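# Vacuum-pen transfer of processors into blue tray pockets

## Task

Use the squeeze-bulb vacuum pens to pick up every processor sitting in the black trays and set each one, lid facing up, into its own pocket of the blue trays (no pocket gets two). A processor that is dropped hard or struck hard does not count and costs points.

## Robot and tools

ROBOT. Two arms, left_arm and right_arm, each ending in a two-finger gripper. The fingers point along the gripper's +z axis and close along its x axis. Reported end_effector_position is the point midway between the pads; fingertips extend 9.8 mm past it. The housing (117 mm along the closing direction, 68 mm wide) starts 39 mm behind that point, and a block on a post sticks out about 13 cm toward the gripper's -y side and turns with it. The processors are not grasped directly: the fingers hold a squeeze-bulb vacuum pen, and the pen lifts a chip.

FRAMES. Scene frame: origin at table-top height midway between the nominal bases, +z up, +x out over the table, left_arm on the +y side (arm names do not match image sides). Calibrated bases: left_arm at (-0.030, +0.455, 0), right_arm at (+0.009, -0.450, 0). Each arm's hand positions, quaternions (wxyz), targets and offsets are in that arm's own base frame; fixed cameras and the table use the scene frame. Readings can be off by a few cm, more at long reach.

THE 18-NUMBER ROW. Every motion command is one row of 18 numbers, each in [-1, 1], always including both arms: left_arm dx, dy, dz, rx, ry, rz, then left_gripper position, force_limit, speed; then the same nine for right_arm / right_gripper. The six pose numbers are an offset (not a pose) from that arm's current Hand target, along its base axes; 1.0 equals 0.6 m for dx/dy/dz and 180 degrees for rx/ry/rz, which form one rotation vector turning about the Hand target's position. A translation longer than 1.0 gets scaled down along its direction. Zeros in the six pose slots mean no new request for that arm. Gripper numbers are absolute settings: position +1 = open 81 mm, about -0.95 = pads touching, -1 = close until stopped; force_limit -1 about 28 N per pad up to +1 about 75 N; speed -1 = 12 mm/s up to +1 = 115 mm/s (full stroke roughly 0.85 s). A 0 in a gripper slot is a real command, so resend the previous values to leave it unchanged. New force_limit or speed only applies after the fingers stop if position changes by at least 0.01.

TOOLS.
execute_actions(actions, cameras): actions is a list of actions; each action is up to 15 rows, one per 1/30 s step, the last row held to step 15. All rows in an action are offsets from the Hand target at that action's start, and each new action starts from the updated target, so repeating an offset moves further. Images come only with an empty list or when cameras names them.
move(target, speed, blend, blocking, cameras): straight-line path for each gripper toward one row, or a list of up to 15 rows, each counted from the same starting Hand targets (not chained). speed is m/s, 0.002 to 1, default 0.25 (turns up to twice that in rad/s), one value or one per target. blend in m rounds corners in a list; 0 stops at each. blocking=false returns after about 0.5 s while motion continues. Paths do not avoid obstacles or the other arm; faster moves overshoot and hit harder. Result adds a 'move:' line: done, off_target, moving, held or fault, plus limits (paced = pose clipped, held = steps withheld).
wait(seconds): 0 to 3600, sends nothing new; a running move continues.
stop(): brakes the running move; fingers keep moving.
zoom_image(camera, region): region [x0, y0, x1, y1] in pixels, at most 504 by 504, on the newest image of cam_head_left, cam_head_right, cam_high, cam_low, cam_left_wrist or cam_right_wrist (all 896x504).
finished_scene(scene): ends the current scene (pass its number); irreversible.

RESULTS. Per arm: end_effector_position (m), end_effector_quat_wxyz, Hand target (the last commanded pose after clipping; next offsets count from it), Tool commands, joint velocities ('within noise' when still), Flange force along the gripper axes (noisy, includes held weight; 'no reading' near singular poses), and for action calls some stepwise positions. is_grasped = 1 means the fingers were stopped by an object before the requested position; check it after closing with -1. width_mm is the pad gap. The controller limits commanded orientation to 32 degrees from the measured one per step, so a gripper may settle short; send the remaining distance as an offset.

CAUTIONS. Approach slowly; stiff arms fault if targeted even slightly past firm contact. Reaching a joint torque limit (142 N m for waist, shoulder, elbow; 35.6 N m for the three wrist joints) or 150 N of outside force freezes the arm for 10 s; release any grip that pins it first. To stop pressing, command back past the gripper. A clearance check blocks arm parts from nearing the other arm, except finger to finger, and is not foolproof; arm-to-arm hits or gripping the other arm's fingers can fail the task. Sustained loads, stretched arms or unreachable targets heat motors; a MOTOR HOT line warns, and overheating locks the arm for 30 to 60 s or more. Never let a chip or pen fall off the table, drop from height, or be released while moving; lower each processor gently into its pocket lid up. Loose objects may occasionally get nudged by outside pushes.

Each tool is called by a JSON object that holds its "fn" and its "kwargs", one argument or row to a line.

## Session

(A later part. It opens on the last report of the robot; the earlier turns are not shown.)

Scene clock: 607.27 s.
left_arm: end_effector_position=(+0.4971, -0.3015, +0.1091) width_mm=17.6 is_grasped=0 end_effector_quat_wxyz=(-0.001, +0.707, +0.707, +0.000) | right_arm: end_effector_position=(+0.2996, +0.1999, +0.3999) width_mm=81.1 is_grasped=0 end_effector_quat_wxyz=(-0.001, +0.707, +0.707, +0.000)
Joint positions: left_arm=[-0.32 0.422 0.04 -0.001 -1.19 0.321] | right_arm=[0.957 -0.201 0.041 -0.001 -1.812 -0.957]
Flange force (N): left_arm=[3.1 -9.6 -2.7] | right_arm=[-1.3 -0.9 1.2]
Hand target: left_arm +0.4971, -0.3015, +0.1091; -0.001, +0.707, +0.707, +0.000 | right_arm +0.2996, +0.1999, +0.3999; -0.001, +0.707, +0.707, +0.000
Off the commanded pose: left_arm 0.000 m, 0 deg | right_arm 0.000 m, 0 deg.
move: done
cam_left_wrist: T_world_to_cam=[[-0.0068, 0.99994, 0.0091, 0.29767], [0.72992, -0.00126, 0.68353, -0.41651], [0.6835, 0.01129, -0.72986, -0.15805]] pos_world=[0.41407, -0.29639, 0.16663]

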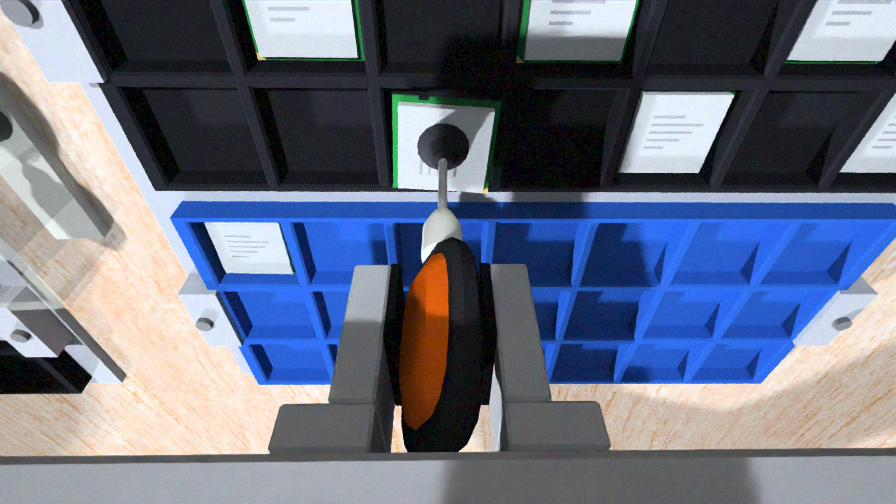

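{"fn": "move", "kwargs": {
  "target": [
    [0,0,0.0183,0,0,0,-0.529,-0.5,-0.8,0,0,0,0,0,0,1,1,1],
    [0.0983,-0.0003,0.0183,0,0,0.0178,-0.529,-0.5,-0.8,0,0,0,0,0,0,1,1,1],
    [0.0983,-0.0003,-0.0018,0,0,0.0178,-0.529,-0.5,-0.8,0,0,0,0,0,0,1,1,1]
  ],
  "speed": [0.08,0.08,0.04],
  "blend": [0.004,0.003,0],
  "cameras": ["cam_left_wrist"]
}}

{"fn": "zoom_image", "kwargs": {
  "camera": "cam_left_wrist",
  "region": [340, 40, 540, 240]
}}

Scene clock: 619.73 s.
left_arm: end_effector_position=(+0.5561, -0.3017, +0.1081) width_mm=17.6 is_grasped=0 end_effector_quat_wxyz=(-0.001, +0.687, +0.727, +0.000) | right_arm: end_effector_position=(+0.2996, +0.1999, +0.3999) width_mm=81.1 is_grasped=0 end_effector_quat_wxyz=(-0.001, +0.707, +0.707, +0.000)
Joint positions: left_arm=[-0.291 0.544 0.217 -0.001 -1.245 0.348] | right_arm=[0.957 -0.201 0.041 -0.001 -1.812 -0.957]
Flange force (N): left_arm=[3.6 -9.2 -2.1] | right_arm=[-1.1 -1.6 1.3]
Hand target: left_arm +0.5561, -0.3017, +0.1080; -0.001, +0.687, +0.727, +0.000 | right_arm +0.2996, +0.1999, +0.3999; -0.001, +0.707, +0.707, +0.000
Off the commanded pose: left_arm 0.000 m, 0 deg | right_arm 0.000 m, 0 deg.
move: done
cam_left_wrist: T_world_to_cam=[[-0.06267, 0.99799, 0.009, 0.32883], [0.72885, 0.0396, 0.68353, -0.446], [0.6818, 0.0494, -0.72987, -0.18669]] pos_world=[0.47296, -0.30129, 0.16563]

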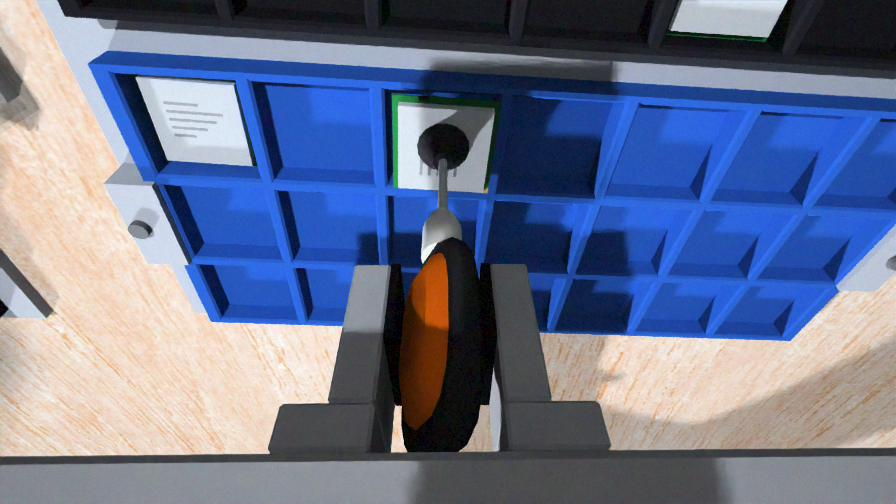

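Scaled by 2.520 from the camera's image (finer frame: 1280x720).

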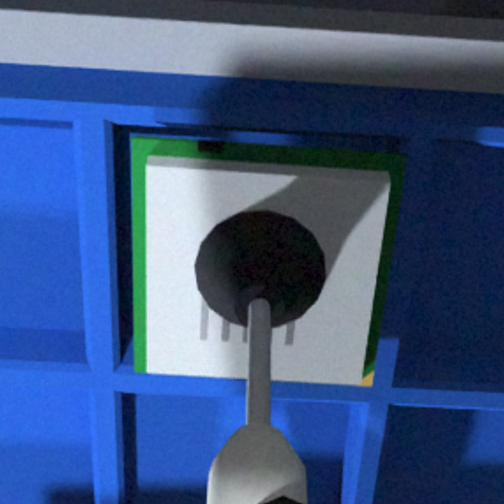

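{"fn": "move", "kwargs": {
  "target": [
    [-0.0004,-0.001,0,0,0,0,-0.529,-0.5,-0.8,0,0,0,0,0,0,1,1,1],
    [-0.0004,-0.001,-0.01,0,0,0,-0.529,-0.5,-0.8,0,0,0,0,0,0,1,1,1]
  ],
  "speed": [0.02,0.02],
  "cameras": ["cam_left_wrist"]
}}

{"fn": "zoom_image", "kwargs": {
  "camera": "cam_left_wrist",
  "region": [340, 40, 540, 240]
}}

Scene clock: 629.67 s.
left_arm: end_effector_position=(+0.5558, -0.3023, +0.1021) width_mm=17.6 is_grasped=0 end_effector_quat_wxyz=(-0.001, +0.687, +0.727, +0.000) | right_arm: end_effector_position=(+0.2996, +0.1999, +0.3999) width_mm=81.1 is_grasped=0 end_effector_quat_wxyz=(-0.001, +0.707, +0.707, +0.000)
Joint positions: left_arm=[-0.292 0.549 0.21 -0.001 -1.233 0.349] | right_arm=[0.957 -0.201 0.041 -0.001 -1.812 -0.957]
Flange force (N): left_arm=[5.0 -11.7 -2.8] | right_arm=[-1.4 -1.8 1.5]
Hand target: left_arm +0.5558, -0.3023, +0.1020; -0.001, +0.687, +0.727, +0.000 | right_arm +0.2996, +0.1999, +0.3999; -0.001, +0.707, +0.707, +0.000
Off the commanded pose: left_arm 0.000 m, 0 deg | right_arm 0.000 m, 0 deg.
move: done
cam_left_wrist: T_world_to_cam=[[-0.06267, 0.99799, 0.009, 0.32947], [0.72885, 0.0396, 0.68353, -0.44159], [0.6818, 0.0494, -0.72987, -0.19091]] pos_world=[0.47266, -0.30189, 0.15953]

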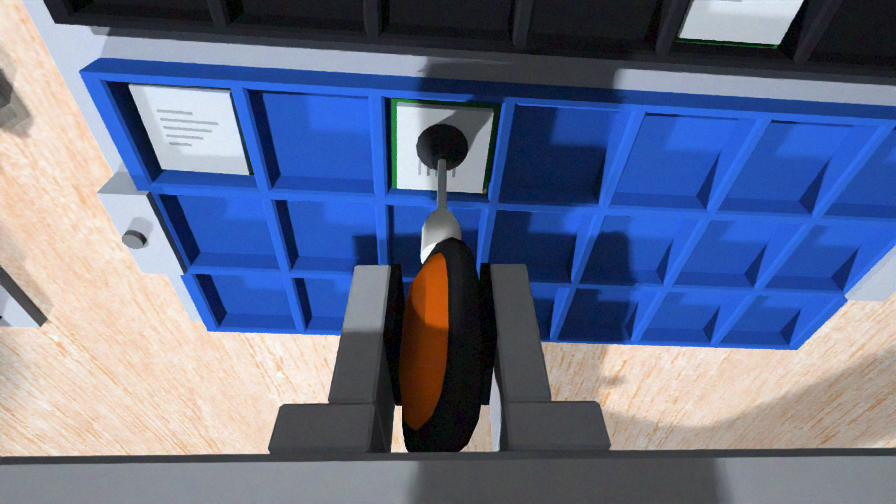

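Scaled by 2.520 from the camera's image (finer frame: 1280x720).

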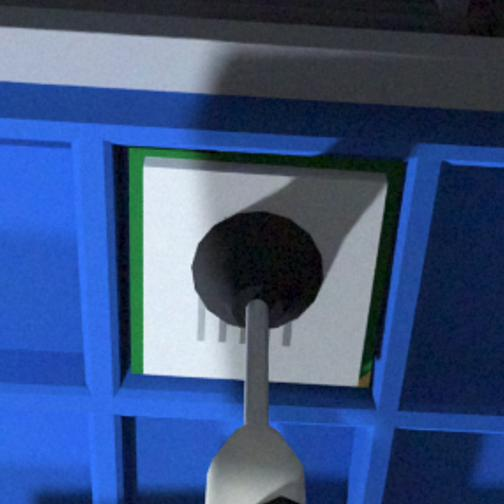

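{"fn": "move", "kwargs": {
  "target": [
    [0,0,-0.0083,0,0,0,-0.529,-0.5,-0.8,0,0,0,0,0,0,1,1,1]
  ],
  "speed": [0.02]
}}

{"fn": "move", "kwargs": {
  "target": [
    [0,0,-0.002,0,0,0,-0.529,-0.5,-0.8,0,0,0,0,0,0,1,1,1]
  ],
  "speed": [0.02]
}}

Scene clock: 633.93 s.
left_arm: end_effector_position=(+0.5558, -0.3023, +0.0971) width_mm=17.6 is_grasped=0 end_effector_quat_wxyz=(-0.001, +0.687, +0.727, +0.000) | right_arm: end_effector_position=(+0.2996, +0.1999, +0.3999) width_mm=81.1 is_grasped=0 end_effector_quat_wxyz=(-0.001, +0.707, +0.707, +0.000)
Joint positions: left_arm=[-0.292 0.553 0.204 -0.001 -1.223 0.349] | right_arm=[0.957 -0.201 0.041 -0.001 -1.812 -0.957]
Flange force (N): left_arm=[4.8 -11.1 -3.0] | right_arm=[-1.1 -1.7 1.6]
Hand target: left_arm +0.5558, -0.3023, +0.0971; -0.001, +0.687, +0.727, +0.000 | right_arm +0.2996, +0.1999, +0.3999; -0.001, +0.707, +0.707, +0.000
Off the commanded pose: left_arm 0.000 m, 0 deg | right_arm 0.000 m, 0 deg.
move: done

Scene clock: 634.43 s.
left_arm: end_effector_position=(+0.5558, -0.3023, +0.0959) width_mm=17.6 is_grasped=0 end_effector_quat_wxyz=(-0.001, +0.687, +0.727, +0.000) | right_arm: end_effector_position=(+0.2996, +0.1999, +0.3999) width_mm=81.1 is_grasped=0 end_effector_quat_wxyz=(-0.001, +0.707, +0.707, +0.000)
Joint positions: left_arm=[-0.292 0.554 0.203 -0.001 -1.22 0.349] | right_arm=[0.957 -0.201 0.041 -0.001 -1.812 -0.957]
Flange force (N): left_arm=[3.6 -9.0 -9.6] | right_arm=[-1.3 -1.2 1.1]
Hand target: left_arm +0.5558, -0.3023, +0.0959; -0.001, +0.687, +0.727, +0.000 | right_arm +0.2996, +0.1999, +0.3999; -0.001, +0.707, +0.707, +0.000
Off the commanded pose: left_arm 0.000 m, 0 deg | right_arm 0.000 m, 0 deg.
move: done

{"fn": "move", "kwargs": {
  "target": [
    [0,0,0,0,0,0,-0.8,-0.5,-0.8,0,0,0,0,0,0,1,1,1],
    [0,0,0.032,0,0,0,-0.8,-0.5,-0.8,0,0,0,0,0,0,1,1,1],
    [-0.0982,0.1533,0.032,0,0,-0.0178,-0.8,-0.5,-0.8,0,0,0,0,0,0,1,1,1],
    [-0.0982,0.1533,0.0035,0,0,-0.0178,-0.8,-0.5,-0.8,0,0,0,0,0,0,1,1,1]
  ],
  "speed": [0.02,0.04,0.12,0.04],
  "blend": [0,0.003,0.003,0],
  "cameras": ["cam_left_wrist"]
}}

{"fn": "zoom_image", "kwargs": {
  "camera": "cam_left_wrist",
  "region": [340, 40, 540, 240]
}}

Scene clock: 646.27 s.
left_arm: end_effector_position=(+0.4969, -0.2103, +0.0980) width_mm=13.8 is_grasped=1 end_effector_quat_wxyz=(-0.001, +0.707, +0.707, +0.000) | right_arm: end_effector_position=(+0.2996, +0.1999, +0.3999) width_mm=81.1 is_grasped=0 end_effector_quat_wxyz=(-0.001, +0.707, +0.707, +0.000)
Joint positions: left_arm=[-0.158 0.337 -0.106 -0.001 -1.129 0.159] | right_arm=[0.957 -0.201 0.041 -0.001 -1.812 -0.957]
Flange force (N): left_arm=[0.8 -7.1 -3.4] | right_arm=[-1.6 -1.5 1.8]
Hand target: left_arm +0.4969, -0.2103, +0.0980; -0.001, +0.707, +0.707, +0.000 | right_arm +0.2996, +0.1999, +0.3999; -0.001, +0.707, +0.707, +0.000
Off the commanded pose: left_arm 0.000 m, 0 deg | right_arm 0.000 m, 0 deg.
move: done
cam_left_wrist: T_world_to_cam=[[-0.00673, 0.99994, 0.00903, 0.20665], [0.72992, -0.00126, 0.68353, -0.40866], [0.6835, 0.01119, -0.72987, -0.16706]] pos_world=[0.41387, -0.20529, 0.15553]

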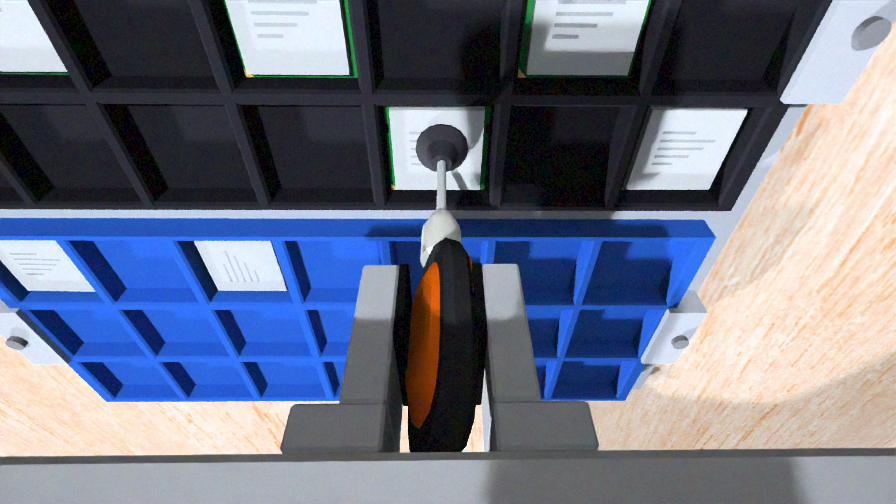

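Scaled by 2.520 from the camera's image (finer frame: 1280x720).

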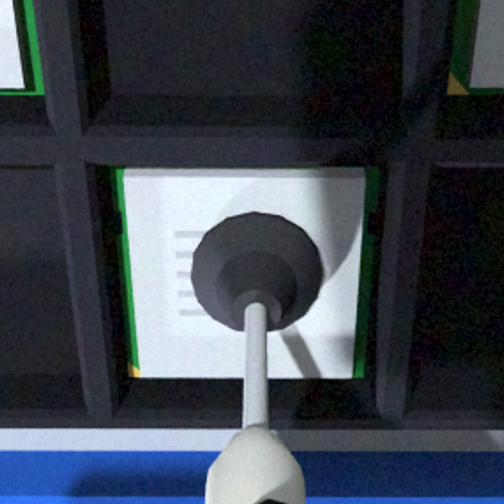

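{"fn": "move", "kwargs": {
  "target": [
    [0,-0.0023,0,0,0,0,-0.8,-0.5,-0.8,0,0,0,0,0,0,1,1,1],
    [0,-0.0023,-0.0035,0,0,0,-0.8,-0.5,-0.8,0,0,0,0,0,0,1,1,1]
  ],
  "speed": [0.02,0.02]
}}

Scene clock: 652.53 s.
left_arm: end_effector_position=(+0.4969, -0.2117, +0.0959) width_mm=13.8 is_grasped=1 end_effector_quat_wxyz=(-0.001, +0.707, +0.707, +0.000) | right_arm: end_effector_position=(+0.2996, +0.1999, +0.3999) width_mm=81.1 is_grasped=0 end_effector_quat_wxyz=(-0.001, +0.707, +0.707, +0.000)
Joint positions: left_arm=[-0.16 0.34 -0.107 -0.001 -1.124 0.161] | right_arm=[0.957 -0.201 0.041 -0.001 -1.812 -0.957]
Flange force (N): left_arm=[1.4 -8.2 -6.3] | right_arm=[-1.4 -1.0 1.2]
Hand target: left_arm +0.4969, -0.2117, +0.0959; -0.001, +0.707, +0.707, +0.000 | right_arm +0.2996, +0.1999, +0.3999; -0.001, +0.707, +0.707, +0.000
Off the commanded pose: left_arm 0.000 m, 0 deg | right_arm 0.000 m, 0 deg.
move: done

{"fn": "move", "kwargs": {
  "target": [
    [0,0,-0.001,0,0,0,-0.8,-0.5,-0.8,0,0,0,0,0,0,1,1,1],
    [0,0,-0.001,0,0,0,-0.529,-0.5,-0.8,0,0,0,0,0,0,1,1,1],
    [0,0,0.034,0,0,0,-0.529,-0.5,-0.8,0,0,0,0,0,0,1,1,1],
    [0.0978,-0.0008,0.034,0,0,0.0178,-0.529,-0.5,-0.8,0,0,0,0,0,0,1,1,1],
    [0.0978,-0.0008,0.0142,0,0,0.0178,-0.529,-0.5,-0.8,0,0,0,0,0,0,1,1,1]
  ],
  "speed": [0.02,0.02,0.04,0.08,0.04],
  "blend": [0,0,0.003,0.003,0],
  "cameras": ["cam_left_wrist"]
}}

{"fn": "zoom_image", "kwargs": {
  "camera": "cam_left_wrist",
  "region": [340, 40, 540, 240]
}}

Scene clock: 666.70 s.
left_arm: end_effector_position=(+0.5556, -0.2122, +0.1044) width_mm=17.6 is_grasped=0 end_effector_quat_wxyz=(-0.001, +0.687, +0.727, +0.000) | right_arm: end_effector_position=(+0.2996, +0.1999, +0.3999) width_mm=81.1 is_grasped=0 end_effector_quat_wxyz=(-0.001, +0.707, +0.707, +0.000)
Joint positions: left_arm=[-0.145 0.457 0.079 -0.001 -1.193 0.202] | right_arm=[0.957 -0.201 0.041 -0.001 -1.812 -0.957]
Flange force (N): left_arm=[1.4 -10.3 -3.3] | right_arm=[-1.4 -0.8 0.9]
Hand target: left_arm +0.5556, -0.2122, +0.1044; -0.001, +0.687, +0.727, +0.000 | right_arm +0.2996, +0.1999, +0.3999; -0.001, +0.707, +0.707, +0.000
Off the commanded pose: left_arm 0.000 m, 0 deg | right_arm 0.000 m, 0 deg.
move: done
cam_left_wrist: T_world_to_cam=[[-0.06267, 0.99799, 0.009, 0.23951], [0.72885, 0.0396, 0.68353, -0.44665], [0.6818, 0.0494, -0.72987, -0.19347]] pos_world=[0.47246, -0.21179, 0.16193]

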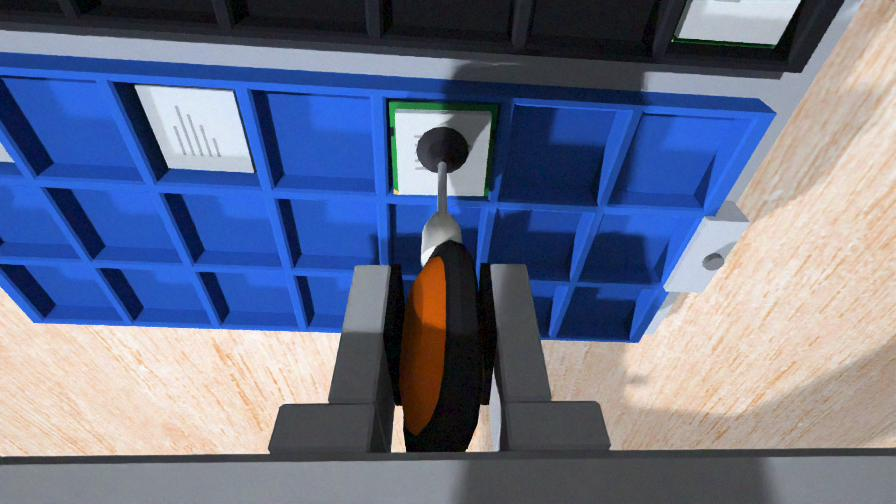

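Scaled by 2.520 from the camera's image (finer frame: 1280x720).

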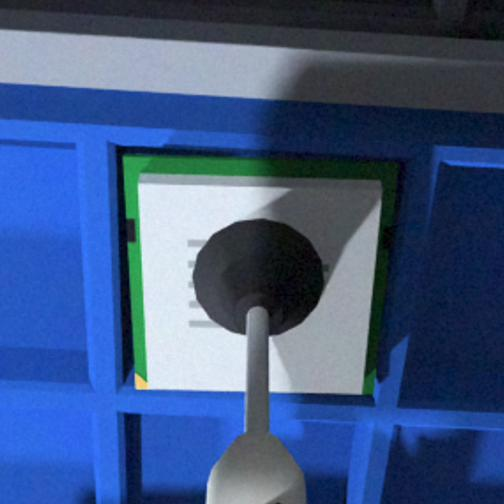

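{"fn": "move", "kwargs": {
  "target": [
    [-0.0018,0.0007,0,0,0,-0.009,-0.529,-0.5,-0.8,0,0,0,0,0,0,1,1,1],
    [-0.0018,0.0007,-0.005,0,0,-0.009,-0.529,-0.5,-0.8,0,0,0,0,0,0,1,1,1]
  ],
  "speed": [0.02,0.02],
  "cameras": ["cam_left_wrist"]
}}

{"fn": "zoom_image", "kwargs": {
  "camera": "cam_left_wrist",
  "region": [340, 40, 540, 240]
}}

Scene clock: 677.03 s.
left_arm: end_effector_position=(+0.5545, -0.2118, +0.1014) width_mm=17.6 is_grasped=0 end_effector_quat_wxyz=(-0.001, +0.697, +0.717, +0.000) | right_arm: end_effector_position=(+0.2996, +0.1999, +0.3999) width_mm=81.1 is_grasped=0 end_effector_quat_wxyz=(-0.001, +0.707, +0.707, +0.000)
Joint positions: left_arm=[-0.145 0.457 0.072 -0.001 -1.186 0.173] | right_arm=[0.957 -0.201 0.041 -0.001 -1.812 -0.957]
Flange force (N): left_arm=[1.2 -7.1 -2.4] | right_arm=[-1.4 -1.9 1.3]
Hand target: left_arm +0.5545, -0.2118, +0.1014; -0.001, +0.697, +0.717, +0.000 | right_arm +0.2996, +0.1999, +0.3999; -0.001, +0.707, +0.707, +0.000
Off the commanded pose: left_arm 0.000 m, 0 deg | right_arm 0.000 m, 0 deg.
move: done
cam_left_wrist: T_world_to_cam=[[-0.03438, 0.99937, 0.00904, 0.22362], [0.72964, 0.01892, 0.68357, -0.44861], [0.68297, 0.0301, -0.72983, -0.19964]] pos_world=[0.47136, -0.20899, 0.15893]

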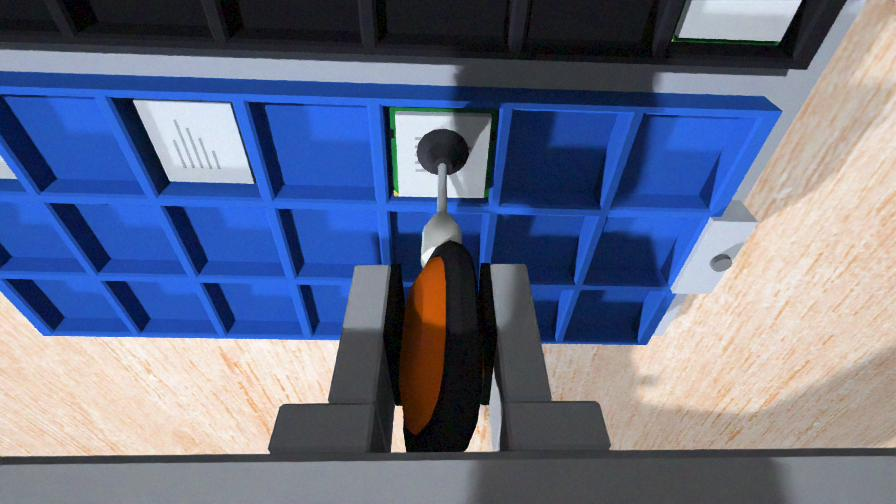

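Scaled by 2.520 from the camera's image (finer frame: 1280x720).

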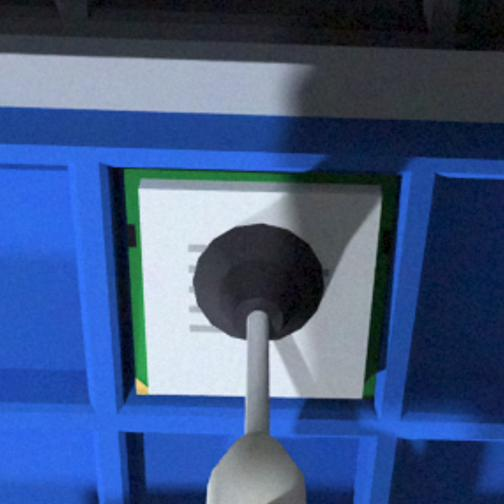

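{"fn": "move", "kwargs": {
  "target": [
    [0,0,-0.0083,0,0,0,-0.529,-0.5,-0.8,0,0,0,0,0,0,1,1,1]
  ],
  "speed": [0.02]
}}

{"fn": "move", "kwargs": {
  "target": [
    [0,0,-0.0018,0,0,0,-0.529,-0.5,-0.8,0,0,0,0,0,0,1,1,1]
  ],
  "speed": [0.02]
}}

Scene clock: 683.70 s.
left_arm: end_effector_position=(+0.5545, -0.2118, +0.0964) width_mm=17.6 is_grasped=0 end_effector_quat_wxyz=(-0.001, +0.697, +0.717, +0.000) | right_arm: end_effector_position=(+0.2996, +0.1999, +0.3999) width_mm=81.1 is_grasped=0 end_effector_quat_wxyz=(-0.001, +0.707, +0.707, +0.000)
Joint positions: left_arm=[-0.145 0.462 0.066 -0.001 -1.175 0.173] | right_arm=[0.957 -0.201 0.041 -0.001 -1.812 -0.957]
Flange force (N): left_arm=[1.4 -8.9 -3.3] | right_arm=[-1.5 -1.2 1.5]
Hand target: left_arm +0.5545, -0.2118, +0.0964; -0.001, +0.697, +0.717, +0.000 | right_arm +0.2996, +0.1999, +0.3999; -0.001, +0.707, +0.707, +0.000
Off the commanded pose: left_arm 0.000 m, 0 deg | right_arm 0.000 m, 0 deg.
move: done

Scene clock: 684.20 s.
left_arm: end_effector_position=(+0.5545, -0.2118, +0.0953) width_mm=17.6 is_grasped=0 end_effector_quat_wxyz=(-0.001, +0.697, +0.717, +0.000) | right_arm: end_effector_position=(+0.2996, +0.1999, +0.3999) width_mm=81.1 is_grasped=0 end_effector_quat_wxyz=(-0.001, +0.707, +0.707, +0.000)
Joint positions: left_arm=[-0.145 0.463 0.065 -0.001 -1.173 0.173] | right_arm=[0.957 -0.201 0.041 -0.001 -1.812 -0.957]
Flange force (N): left_arm=[2.1 -9.1 -6.3] | right_arm=[-1.3 -1.1 1.1]
Hand target: left_arm +0.5545, -0.2118, +0.0953; -0.001, +0.697, +0.717, +0.000 | right_arm +0.2996, +0.1999, +0.3999; -0.001, +0.707, +0.707, +0.000
Off the commanded pose: left_arm 0.000 m, 0 deg | right_arm 0.000 m, 0 deg.
move: done

{"fn": "move", "kwargs": {
  "target": [
    [0,0,0,0,0,0,-0.8,-0.5,-0.8,0,0,0,0,0,0,1,1,1],
    [0,0,0.032,0,0,0,-0.8,-0.5,-0.8,0,0,0,0,0,0,1,1,1],
    [-0.0967,0.1502,0.032,0,0,-0.0088,-0.8,-0.5,-0.8,0,0,0,0,0,0,1,1,1],
    [-0.0967,0.1502,0.004,0,0,-0.0088,-0.8,-0.5,-0.8,0,0,0,0,0,0,1,1,1]
  ],
  "speed": [0.02,0.04,0.12,0.04],
  "blend": [0,0.003,0.003,0],
  "cameras": ["cam_left_wrist"]
}}

{"fn": "zoom_image", "kwargs": {
  "camera": "cam_left_wrist",
  "region": [340, 40, 540, 240]
}}

Scene clock: 696.97 s.
left_arm: end_effector_position=(+0.4965, -0.1217, +0.0977) width_mm=13.1 is_grasped=1 end_effector_quat_wxyz=(-0.001, +0.707, +0.707, +0.000) | right_arm: end_effector_position=(+0.2996, +0.1999, +0.3999) width_mm=81.1 is_grasped=0 end_effector_quat_wxyz=(-0.001, +0.707, +0.707, +0.000)
Joint positions: left_arm=[0.016 0.272 -0.192 -0.001 -1.107 -0.015] | right_arm=[0.957 -0.201 0.041 -0.001 -1.812 -0.957]
Flange force (N): left_arm=[-0.6 -8.6 -3.4] | right_arm=[-1.2 -1.0 1.2]
Hand target: left_arm +0.4965, -0.1217, +0.0977; -0.001, +0.707, +0.707, +0.000 | right_arm +0.2996, +0.1999, +0.3999; -0.001, +0.707, +0.707, +0.000
Off the commanded pose: left_arm 0.000 m, 0 deg | right_arm 0.000 m, 0 deg.
move: done
cam_left_wrist: T_world_to_cam=[[-0.00673, 0.99994, 0.00903, 0.11796], [0.72992, -0.00126, 0.68353, -0.40805], [0.6835, 0.01119, -0.72987, -0.168]] pos_world=[0.41347, -0.11659, 0.15523]

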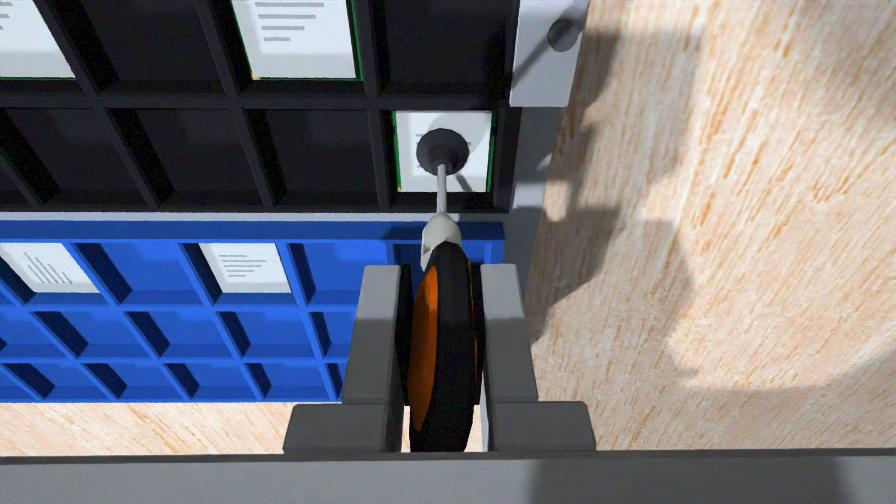

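Scaled by 2.520 from the camera's image (finer frame: 1280x720).

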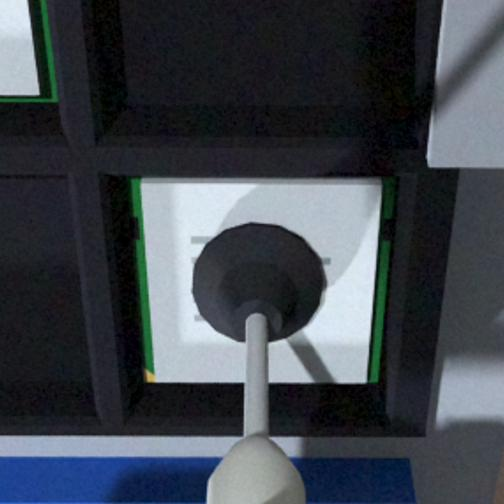

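{"fn": "move", "kwargs": {
  "target": [
    [0,0.0003,-0.0045,0,0,0,-0.8,-0.5,-0.8,0,0,0,0,0,0,1,1,1],
    [0.0078,0.0003,-0.0045,0,0,0,-0.8,-0.5,-0.8,0,0,0,0,0,0,1,1,1]
  ],
  "speed": [0.02,0.01],
  "cameras": ["cam_left_wrist"]
}}

{"fn": "zoom_image", "kwargs": {
  "camera": "cam_left_wrist",
  "region": [340, 40, 540, 240]
}}

Scene clock: 703.33 s.
left_arm: end_effector_position=(+0.5012, -0.1214, +0.0950) width_mm=13.0 is_grasped=1 end_effector_quat_wxyz=(-0.001, +0.707, +0.707, +0.000) | right_arm: end_effector_position=(+0.2996, +0.1999, +0.3999) width_mm=81.1 is_grasped=0 end_effector_quat_wxyz=(-0.001, +0.707, +0.707, +0.000)
Joint positions: left_arm=[0.016 0.285 -0.182 -0.001 -1.104 -0.015] | right_arm=[0.957 -0.201 0.041 -0.001 -1.812 -0.957]
Flange force (N): left_arm=[-0.3 -9.4 -4.9] | right_arm=[-1.7 -0.6 1.4]
Hand target: left_arm +0.5012, -0.1215, +0.0950; -0.001, +0.707, +0.707, +0.000 | right_arm +0.2996, +0.1999, +0.3999; -0.001, +0.707, +0.707, +0.000
Off the commanded pose: left_arm 0.000 m, 0 deg | right_arm 0.000 m, 0 deg.
move: done
cam_left_wrist: T_world_to_cam=[[-0.00687, 0.99994, 0.00904, 0.11787], [0.72992, -0.00116, 0.68353, -0.40963], [0.6835, 0.01129, -0.72987, -0.17317]] pos_world=[0.41817, -0.11639, 0.15253]

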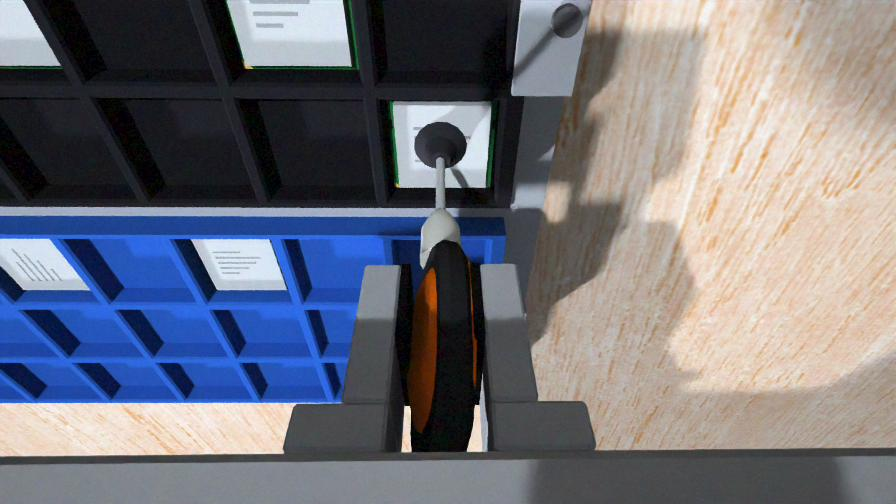

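Scaled by 2.520 from the camera's image (finer frame: 1280x720).

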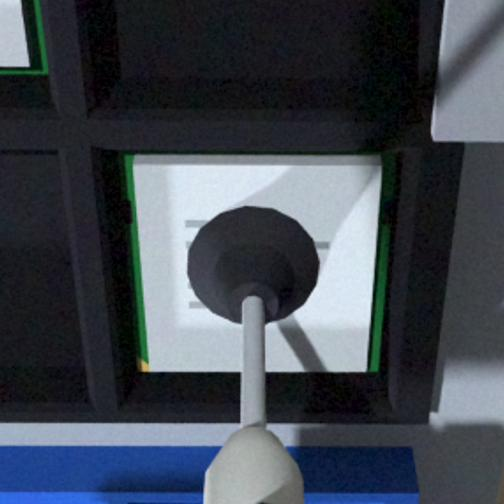

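{"fn": "move", "kwargs": {
  "target": [
    [0,0,-0.0015,0,0,0,-0.8,-0.5,-0.8,0,0,0,0,0,0,1,1,1]
  ],
  "speed": [0.02]
}}

{"fn": "move", "kwargs": {
  "target": [
    [0,0,0,0,0,0,-0.529,-0.5,-0.8,0,0,0,0,0,0,1,1,1],
    [0,0,0.034,0,0,0,-0.529,-0.5,-0.8,0,0,0,0,0,0,1,1,1],
    [0.0975,-0.0003,0.034,0,0,0.0118,-0.529,-0.5,-0.8,0,0,0,0,0,0,1,1,1],
    [0.0975,-0.0003,0.0157,0,0,0.0118,-0.529,-0.5,-0.8,0,0,0,0,0,0,1,1,1]
  ],
  "speed": [0.02,0.04,0.08,0.04],
  "blend": [0,0.003,0.003,0],
  "cameras": ["cam_left_wrist"]
}}

{"fn": "zoom_image", "kwargs": {
  "camera": "cam_left_wrist",
  "region": [340, 40, 540, 240]
}}

Scene clock: 712.10 s.
left_arm: end_effector_position=(+0.5012, -0.1215, +0.0941) width_mm=13.0 is_grasped=1 end_effector_quat_wxyz=(-0.001, +0.707, +0.707, +0.000) | right_arm: end_effector_position=(+0.2996, +0.1999, +0.3999) width_mm=81.1 is_grasped=0 end_effector_quat_wxyz=(-0.001, +0.707, +0.707, +0.000)
Joint positions: left_arm=[0.016 0.286 -0.183 -0.001 -1.102 -0.015] | right_arm=[0.957 -0.201 0.041 -0.001 -1.812 -0.957]
Flange force (N): left_arm=[-0.7 -5.8 -23.4] | right_arm=[-1.3 -1.3 1.2]
Hand target: left_arm +0.5012, -0.1215, +0.0941; -0.001, +0.707, +0.707, +0.000 | right_arm +0.2996, +0.1999, +0.3999; -0.001, +0.707, +0.707, +0.000
Off the commanded pose: left_arm 0.000 m, 0 deg | right_arm 0.000 m, 0 deg.
move: done

Scene clock: 714.40 s.
left_arm: end_effector_position=(+0.5597, -0.1217, +0.1036) width_mm=17.6 is_grasped=0 end_effector_quat_wxyz=(-0.001, +0.694, +0.720, +0.000) | right_arm: end_effector_position=(+0.2996, +0.1999, +0.3999) width_mm=81.1 is_grasped=0 end_effector_quat_wxyz=(-0.001, +0.707, +0.707, +0.000)
Joint positions: left_arm=[0.014 0.407 0.005 -0.001 -1.169 0.024] | right_arm=[0.957 -0.201 0.041 -0.001 -1.812 -0.957]
Flange force (N): left_arm=[0.4 -10.1 -4.0] | right_arm=[-1.0 -1.1 1.0]
Hand target: left_arm +0.5597, -0.1217, +0.1035; -0.001, +0.694, +0.720, +0.000 | right_arm +0.2996, +0.1999, +0.3999; -0.001, +0.707, +0.707, +0.000
Off the commanded pose: left_arm 0.000 m, 0 deg | right_arm 0.000 m, 0 deg.
move: done
cam_left_wrist: T_world_to_cam=[[-0.04386, 0.999, 0.00903, 0.13901], [0.72945, 0.02585, 0.68354, -0.45465], [0.68262, 0.03656, -0.72986, -0.20331]] pos_world=[0.47653, -0.11969, 0.16113]

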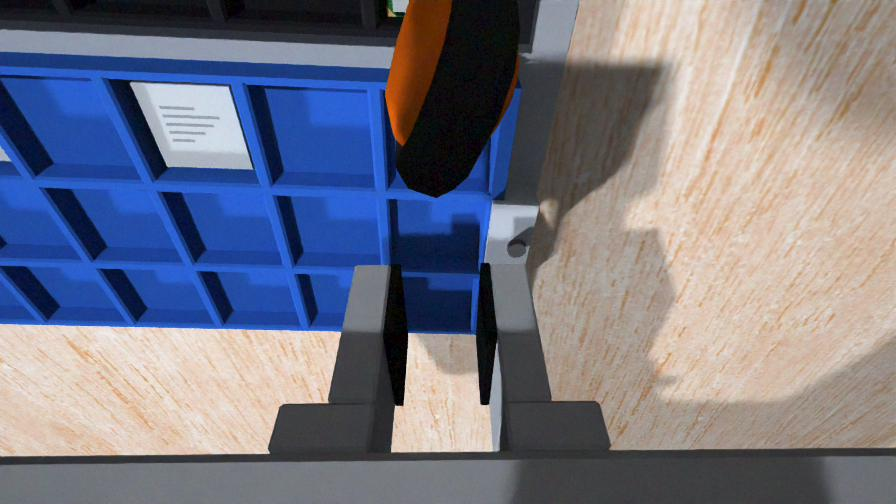

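Scaled by 2.520 from the camera's image (finer frame: 1280x720).

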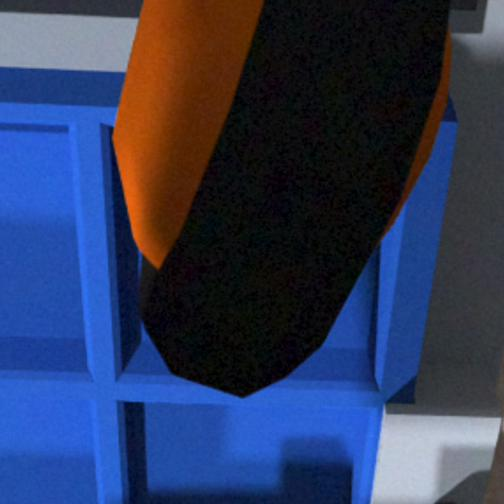

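{"fn": "move", "kwargs": {
  "target": [
    [0,0,0.07,0,0,0,0.15,-0.5,-0.5,0,0,0,0,0,0,1,1,1],
    [-0.0975,0.0003,0.07,0,0,-0.0118,0.15,-0.5,-0.5,0,0,0,0,0,0,1,1,1]
  ],
  "speed": [0.1,0.1],
  "cameras": ["cam_left_wrist","cam_low"]
}}

{"fn": "zoom_image", "kwargs": {
  "camera": "cam_low",
  "region": [500, 200, 580, 280]
}}

Scene clock: 721.30 s.
left_arm: end_effector_position=(+0.5012, -0.1215, +0.1455) width_mm=45.7 is_grasped=0 end_effector_quat_wxyz=(-0.001, +0.707, +0.707, +0.000) | right_arm: end_effector_position=(+0.2996, +0.1999, +0.3999) width_mm=81.1 is_grasped=0 end_effector_quat_wxyz=(-0.001, +0.707, +0.707, +0.000)
Joint positions: left_arm=[0.016 0.235 -0.117 -0.001 -1.219 -0.015] | right_arm=[0.957 -0.201 0.041 -0.001 -1.812 -0.957]
Flange force (N): left_arm=[-1.1 -6.7 -3.0] | right_arm=[-1.4 -1.3 1.3]
Hand target: left_arm +0.5012, -0.1215, +0.1455; -0.001, +0.707, +0.707, +0.000 | right_arm +0.2996, +0.1999, +0.3999; -0.001, +0.707, +0.707, +0.000
Off the commanded pose: left_arm 0.000 m, 0 deg | right_arm 0.000 m, 0 deg.
move: done
cam_left_wrist: T_world_to_cam=[[-0.0068, 0.99994, 0.0091, 0.11737], [0.72992, -0.00126, 0.68353, -0.44416], [0.6835, 0.01129, -0.72986, -0.13632]] pos_world=[0.41817, -0.11639, 0.20303]
Images, in order (width x height): cam_low 896x504, cam_left_wrist 896x504.

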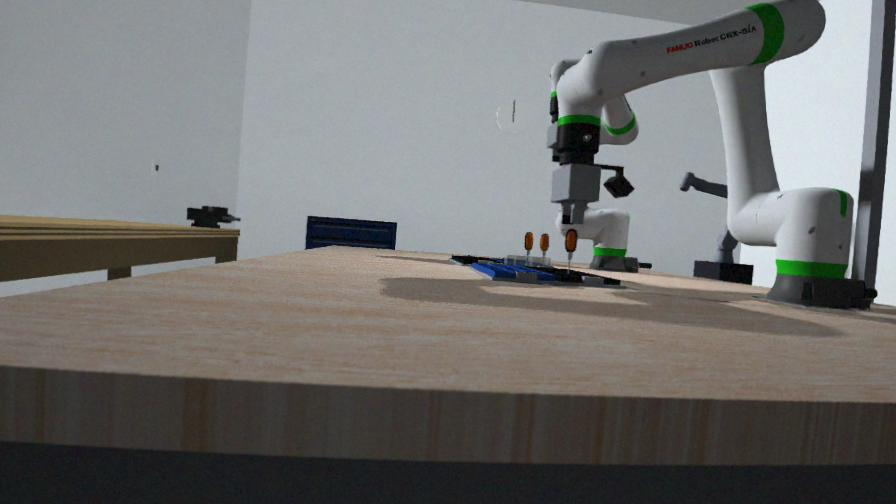

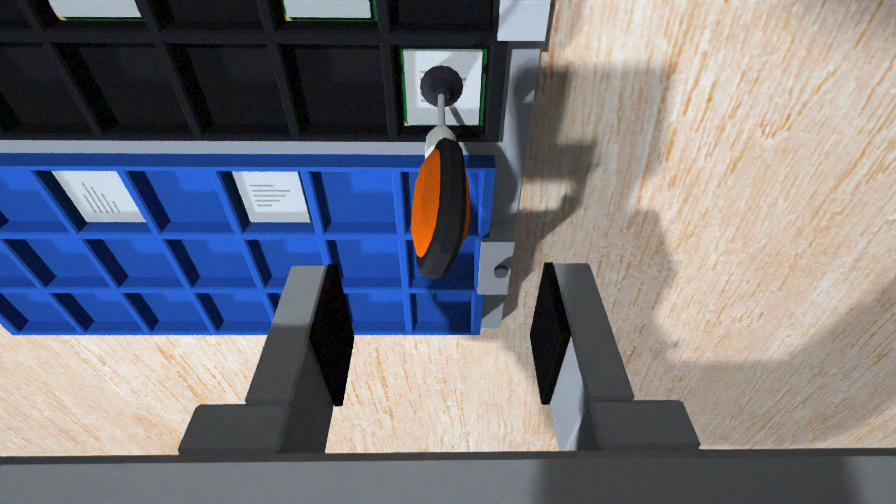

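Scaled by 6.300 from the camera's image (finer frame: 1280x720).

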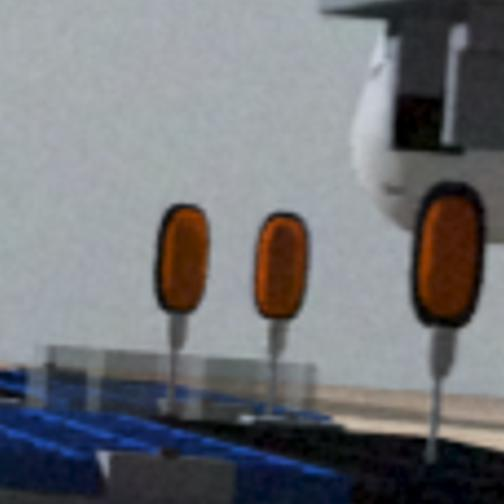

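{"fn": "move", "kwargs": {
  "target": [
    [0,0,-0.08,0,0,0,0.15,-0.5,-0.5,0,0,0,0,0,0,1,1,1]
  ],
  "speed": [0.06],
  "cameras": ["cam_left_wrist"]
}}

{"fn": "move", "kwargs": {
  "target": [
    [0,0,0,0,0,0,-0.8,-0.5,-0.8,0,0,0,0,0,0,1,1,1]
  ],
  "speed": [0.06],
  "cameras": ["cam_left_wrist"]
}}

Scene clock: 730.67 s.
left_arm: end_effector_position=(+0.5012, -0.1215, +0.0976) width_mm=45.7 is_grasped=0 end_effector_quat_wxyz=(-0.001, +0.707, +0.707, +0.000) | right_arm: end_effector_position=(+0.2996, +0.1999, +0.3999) width_mm=81.1 is_grasped=0 end_effector_quat_wxyz=(-0.001, +0.707, +0.707, +0.000)
Joint positions: left_arm=[0.016 0.282 -0.179 -0.002 -1.11 -0.015] | right_arm=[0.957 -0.201 0.041 -0.001 -1.812 -0.957]
Flange force (N): left_arm=[-0.7 -8.0 -4.1] | right_arm=[-1.4 -1.6 1.4]
Hand target: left_arm +0.5012, -0.1215, +0.0975; -0.001, +0.707, +0.707, +0.000 | right_arm +0.2996, +0.1999, +0.3999; -0.001, +0.707, +0.707, +0.000
Off the commanded pose: left_arm 0.000 m, 0 deg | right_arm 0.000 m, 0 deg.
move: done
cam_left_wrist: T_world_to_cam=[[-0.00672, 0.99994, 0.00917, 0.11777], [0.72992, -0.00136, 0.68353, -0.41136], [0.6835, 0.01129, -0.72986, -0.17135]] pos_world=[0.41817, -0.11639, 0.15503]

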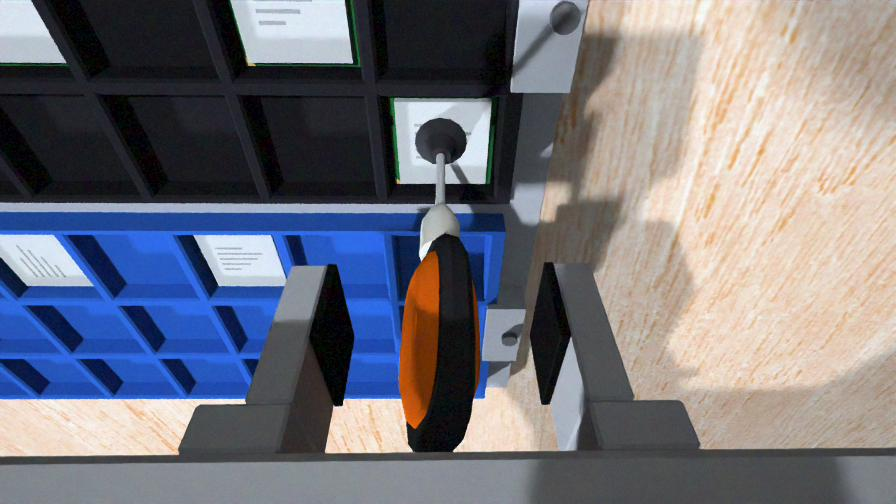

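Scene clock: 732.47 s.
left_arm: end_effector_position=(+0.5012, -0.1215, +0.0975) width_mm=11.5 is_grasped=1 end_effector_quat_wxyz=(-0.001, +0.707, +0.707, +0.000) | right_arm: end_effector_position=(+0.2996, +0.1999, +0.3999) width_mm=81.1 is_grasped=0 end_effector_quat_wxyz=(-0.001, +0.707, +0.707, +0.000)
Joint positions: left_arm=[0.016 0.282 -0.179 -0.001 -1.11 -0.015] | right_arm=[0.957 -0.201 0.041 -0.001 -1.812 -0.957]
Flange force (N): left_arm=[-0.8 -7.6 -4.4] | right_arm=[-1.3 -1.7 1.9]
Hand target: left_arm +0.5012, -0.1215, +0.0975; -0.001, +0.707, +0.707, +0.000 | right_arm +0.2996, +0.1999, +0.3999; -0.001, +0.707, +0.707, +0.000
Off the commanded pose: left_arm 0.000 m, 0 deg | right_arm 0.000 m, 0 deg.
move: done
cam_left_wrist: T_world_to_cam=[[-0.00673, 0.99994, 0.00903, 0.11779], [0.72992, -0.00126, 0.68353, -0.41135], [0.6835, 0.01119, -0.72987, -0.17136]] pos_world=[0.41817, -0.11639, 0.15503]

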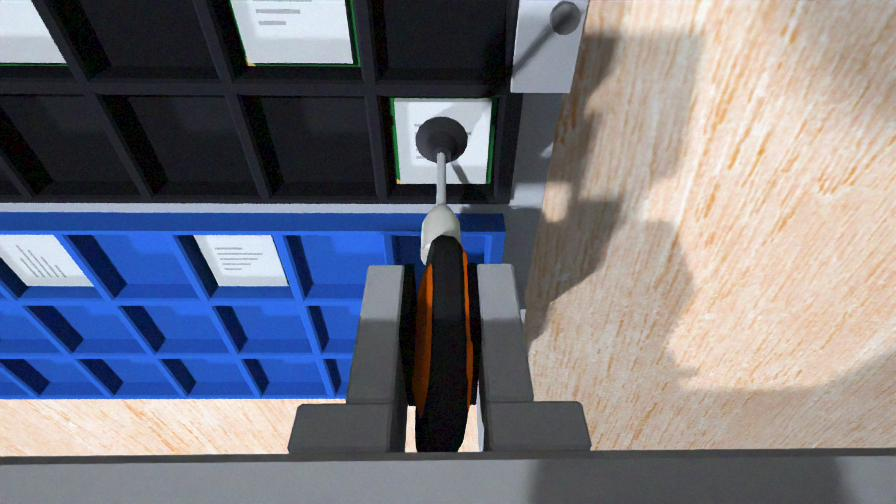

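{"fn": "move", "kwargs": {
  "target": [
    [0,0,-0.0012,0,0,0,-0.8,-0.5,-0.8,0,0,0,0,0,0,1,1,1],
    [0,0,-0.0012,0,0,0,-0.606,-0.5,-0.8,0,0,0,0,0,0,1,1,1],
    [0,0,0.025,0,0,0,-0.606,-0.5,-0.8,0,0,0,0,0,0,1,1,1]
  ],
  "speed": [0.02,0.02,0.04],
  "cameras": ["cam_left_wrist"]
}}

{"fn": "zoom_image", "kwargs": {
  "camera": "cam_left_wrist",
  "region": [340, 40, 540, 240]
}}

Scene clock: 744.43 s.
left_arm: end_effector_position=(+0.5012, -0.1215, +0.1125) width_mm=14.4 is_grasped=0 end_effector_quat_wxyz=(-0.001, +0.707, +0.707, +0.000) | right_arm: end_effector_position=(+0.2996, +0.1999, +0.3999) width_mm=81.1 is_grasped=0 end_effector_quat_wxyz=(-0.001, +0.707, +0.707, +0.000)
Joint positions: left_arm=[0.016 0.266 -0.161 -0.001 -1.144 -0.015] | right_arm=[0.957 -0.201 0.041 -0.001 -1.812 -0.957]
Flange force (N): left_arm=[-0.8 -7.5 -2.6] | right_arm=[-1.1 -0.8 1.1]
Hand target: left_arm +0.5012, -0.1215, +0.1125; -0.001, +0.707, +0.707, +0.000 | right_arm +0.2996, +0.1999, +0.3999; -0.001, +0.707, +0.707, +0.000
Off the commanded pose: left_arm 0.000 m, 0 deg | right_arm 0.000 m, 0 deg.
move: done
cam_left_wrist: T_world_to_cam=[[-0.00673, 0.99994, 0.00903, 0.11766], [0.72992, -0.00126, 0.68353, -0.4216], [0.6835, 0.01119, -0.72987, -0.16042]] pos_world=[0.41817, -0.11639, 0.17003]

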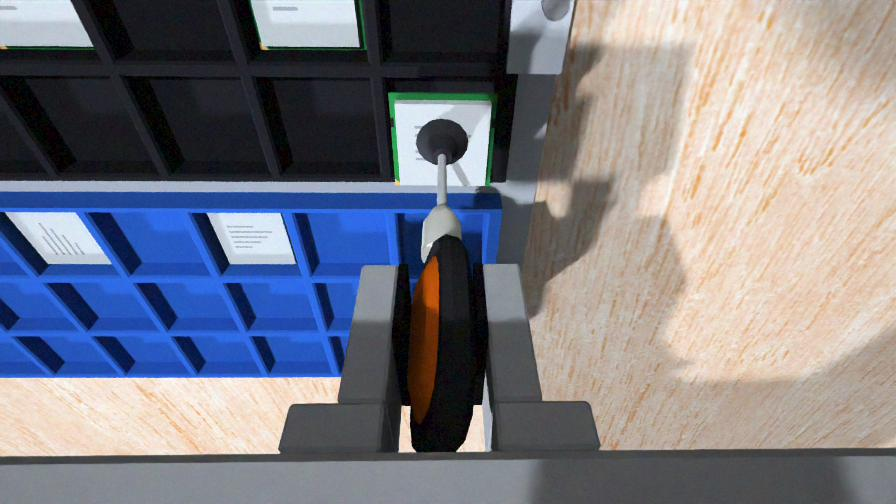

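Scaled by 2.520 from the camera's image (finer frame: 1280x720).

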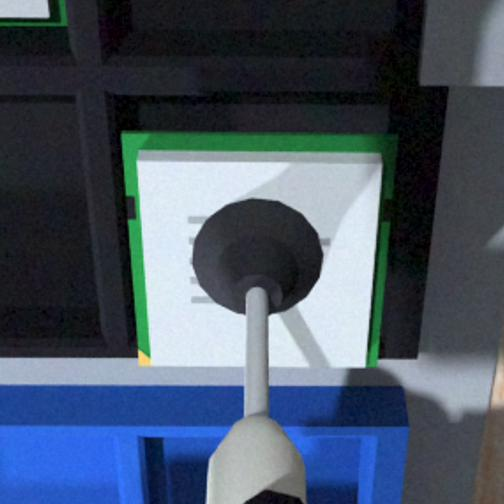

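{"fn": "move", "kwargs": {
  "target": [
    [0,0,0.008,0,0,0,-0.606,-0.5,-0.8,0,0,0,0,0,0,1,1,1],
    [0.0975,-0.0003,0.008,0,0,0.001,-0.606,-0.5,-0.8,0,0,0,0,0,0,1,1,1],
    [0.0975,-0.0003,-0.0117,0,0,0.001,-0.606,-0.5,-0.8,0,0,0,0,0,0,1,1,1]
  ],
  "speed": [0.04,0.08,0.04],
  "blend": [0.003,0.003,0],
  "cameras": ["cam_left_wrist"]
}}

{"fn": "zoom_image", "kwargs": {
  "camera": "cam_left_wrist",
  "region": [340, 40, 540, 240]
}}

Scene clock: 753.23 s.
left_arm: end_effector_position=(+0.5597, -0.1217, +0.1055) width_mm=14.4 is_grasped=0 end_effector_quat_wxyz=(-0.001, +0.706, +0.708, +0.000) | right_arm: end_effector_position=(+0.2996, +0.1999, +0.3999) width_mm=81.1 is_grasped=0 end_effector_quat_wxyz=(-0.001, +0.707, +0.707, +0.000)
Joint positions: left_arm=[0.014 0.405 0.007 -0.001 -1.173 -0.01] | right_arm=[0.957 -0.201 0.041 -0.001 -1.812 -0.957]
Flange force (N): left_arm=[-0.5 -9.5 -4.1] | right_arm=[-1.5 -1.2 1.8]
Hand target: left_arm +0.5597, -0.1217, +0.1055; -0.001, +0.706, +0.708, +0.000 | right_arm +0.2996, +0.1999, +0.3999; -0.001, +0.707, +0.707, +0.000
Off the commanded pose: left_arm 0.000 m, 0 deg | right_arm 0.000 m, 0 deg.
move: done; blend cut to 0.0024 m at target 1
cam_left_wrist: T_world_to_cam=[[-0.00991, 0.99991, 0.00905, 0.12003], [0.72991, 0.00105, 0.68354, -0.45924], [0.68347, 0.01338, -0.72986, -0.20523]] pos_world=[0.47666, -0.11679, 0.16303]

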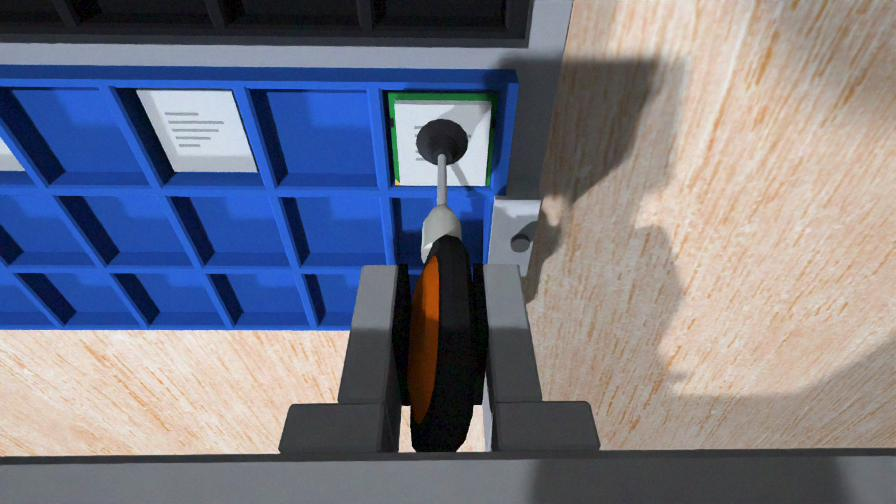

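Scaled by 2.520 from the camera's image (finer frame: 1280x720).

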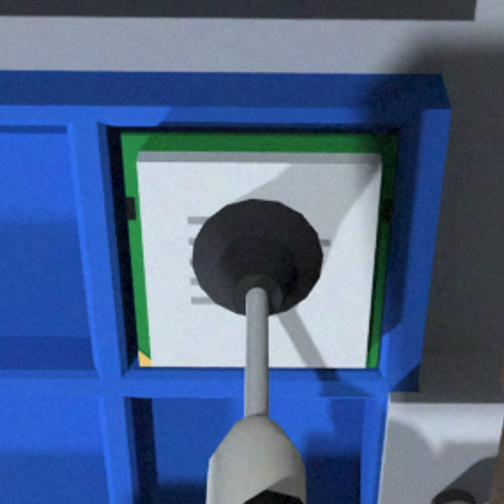

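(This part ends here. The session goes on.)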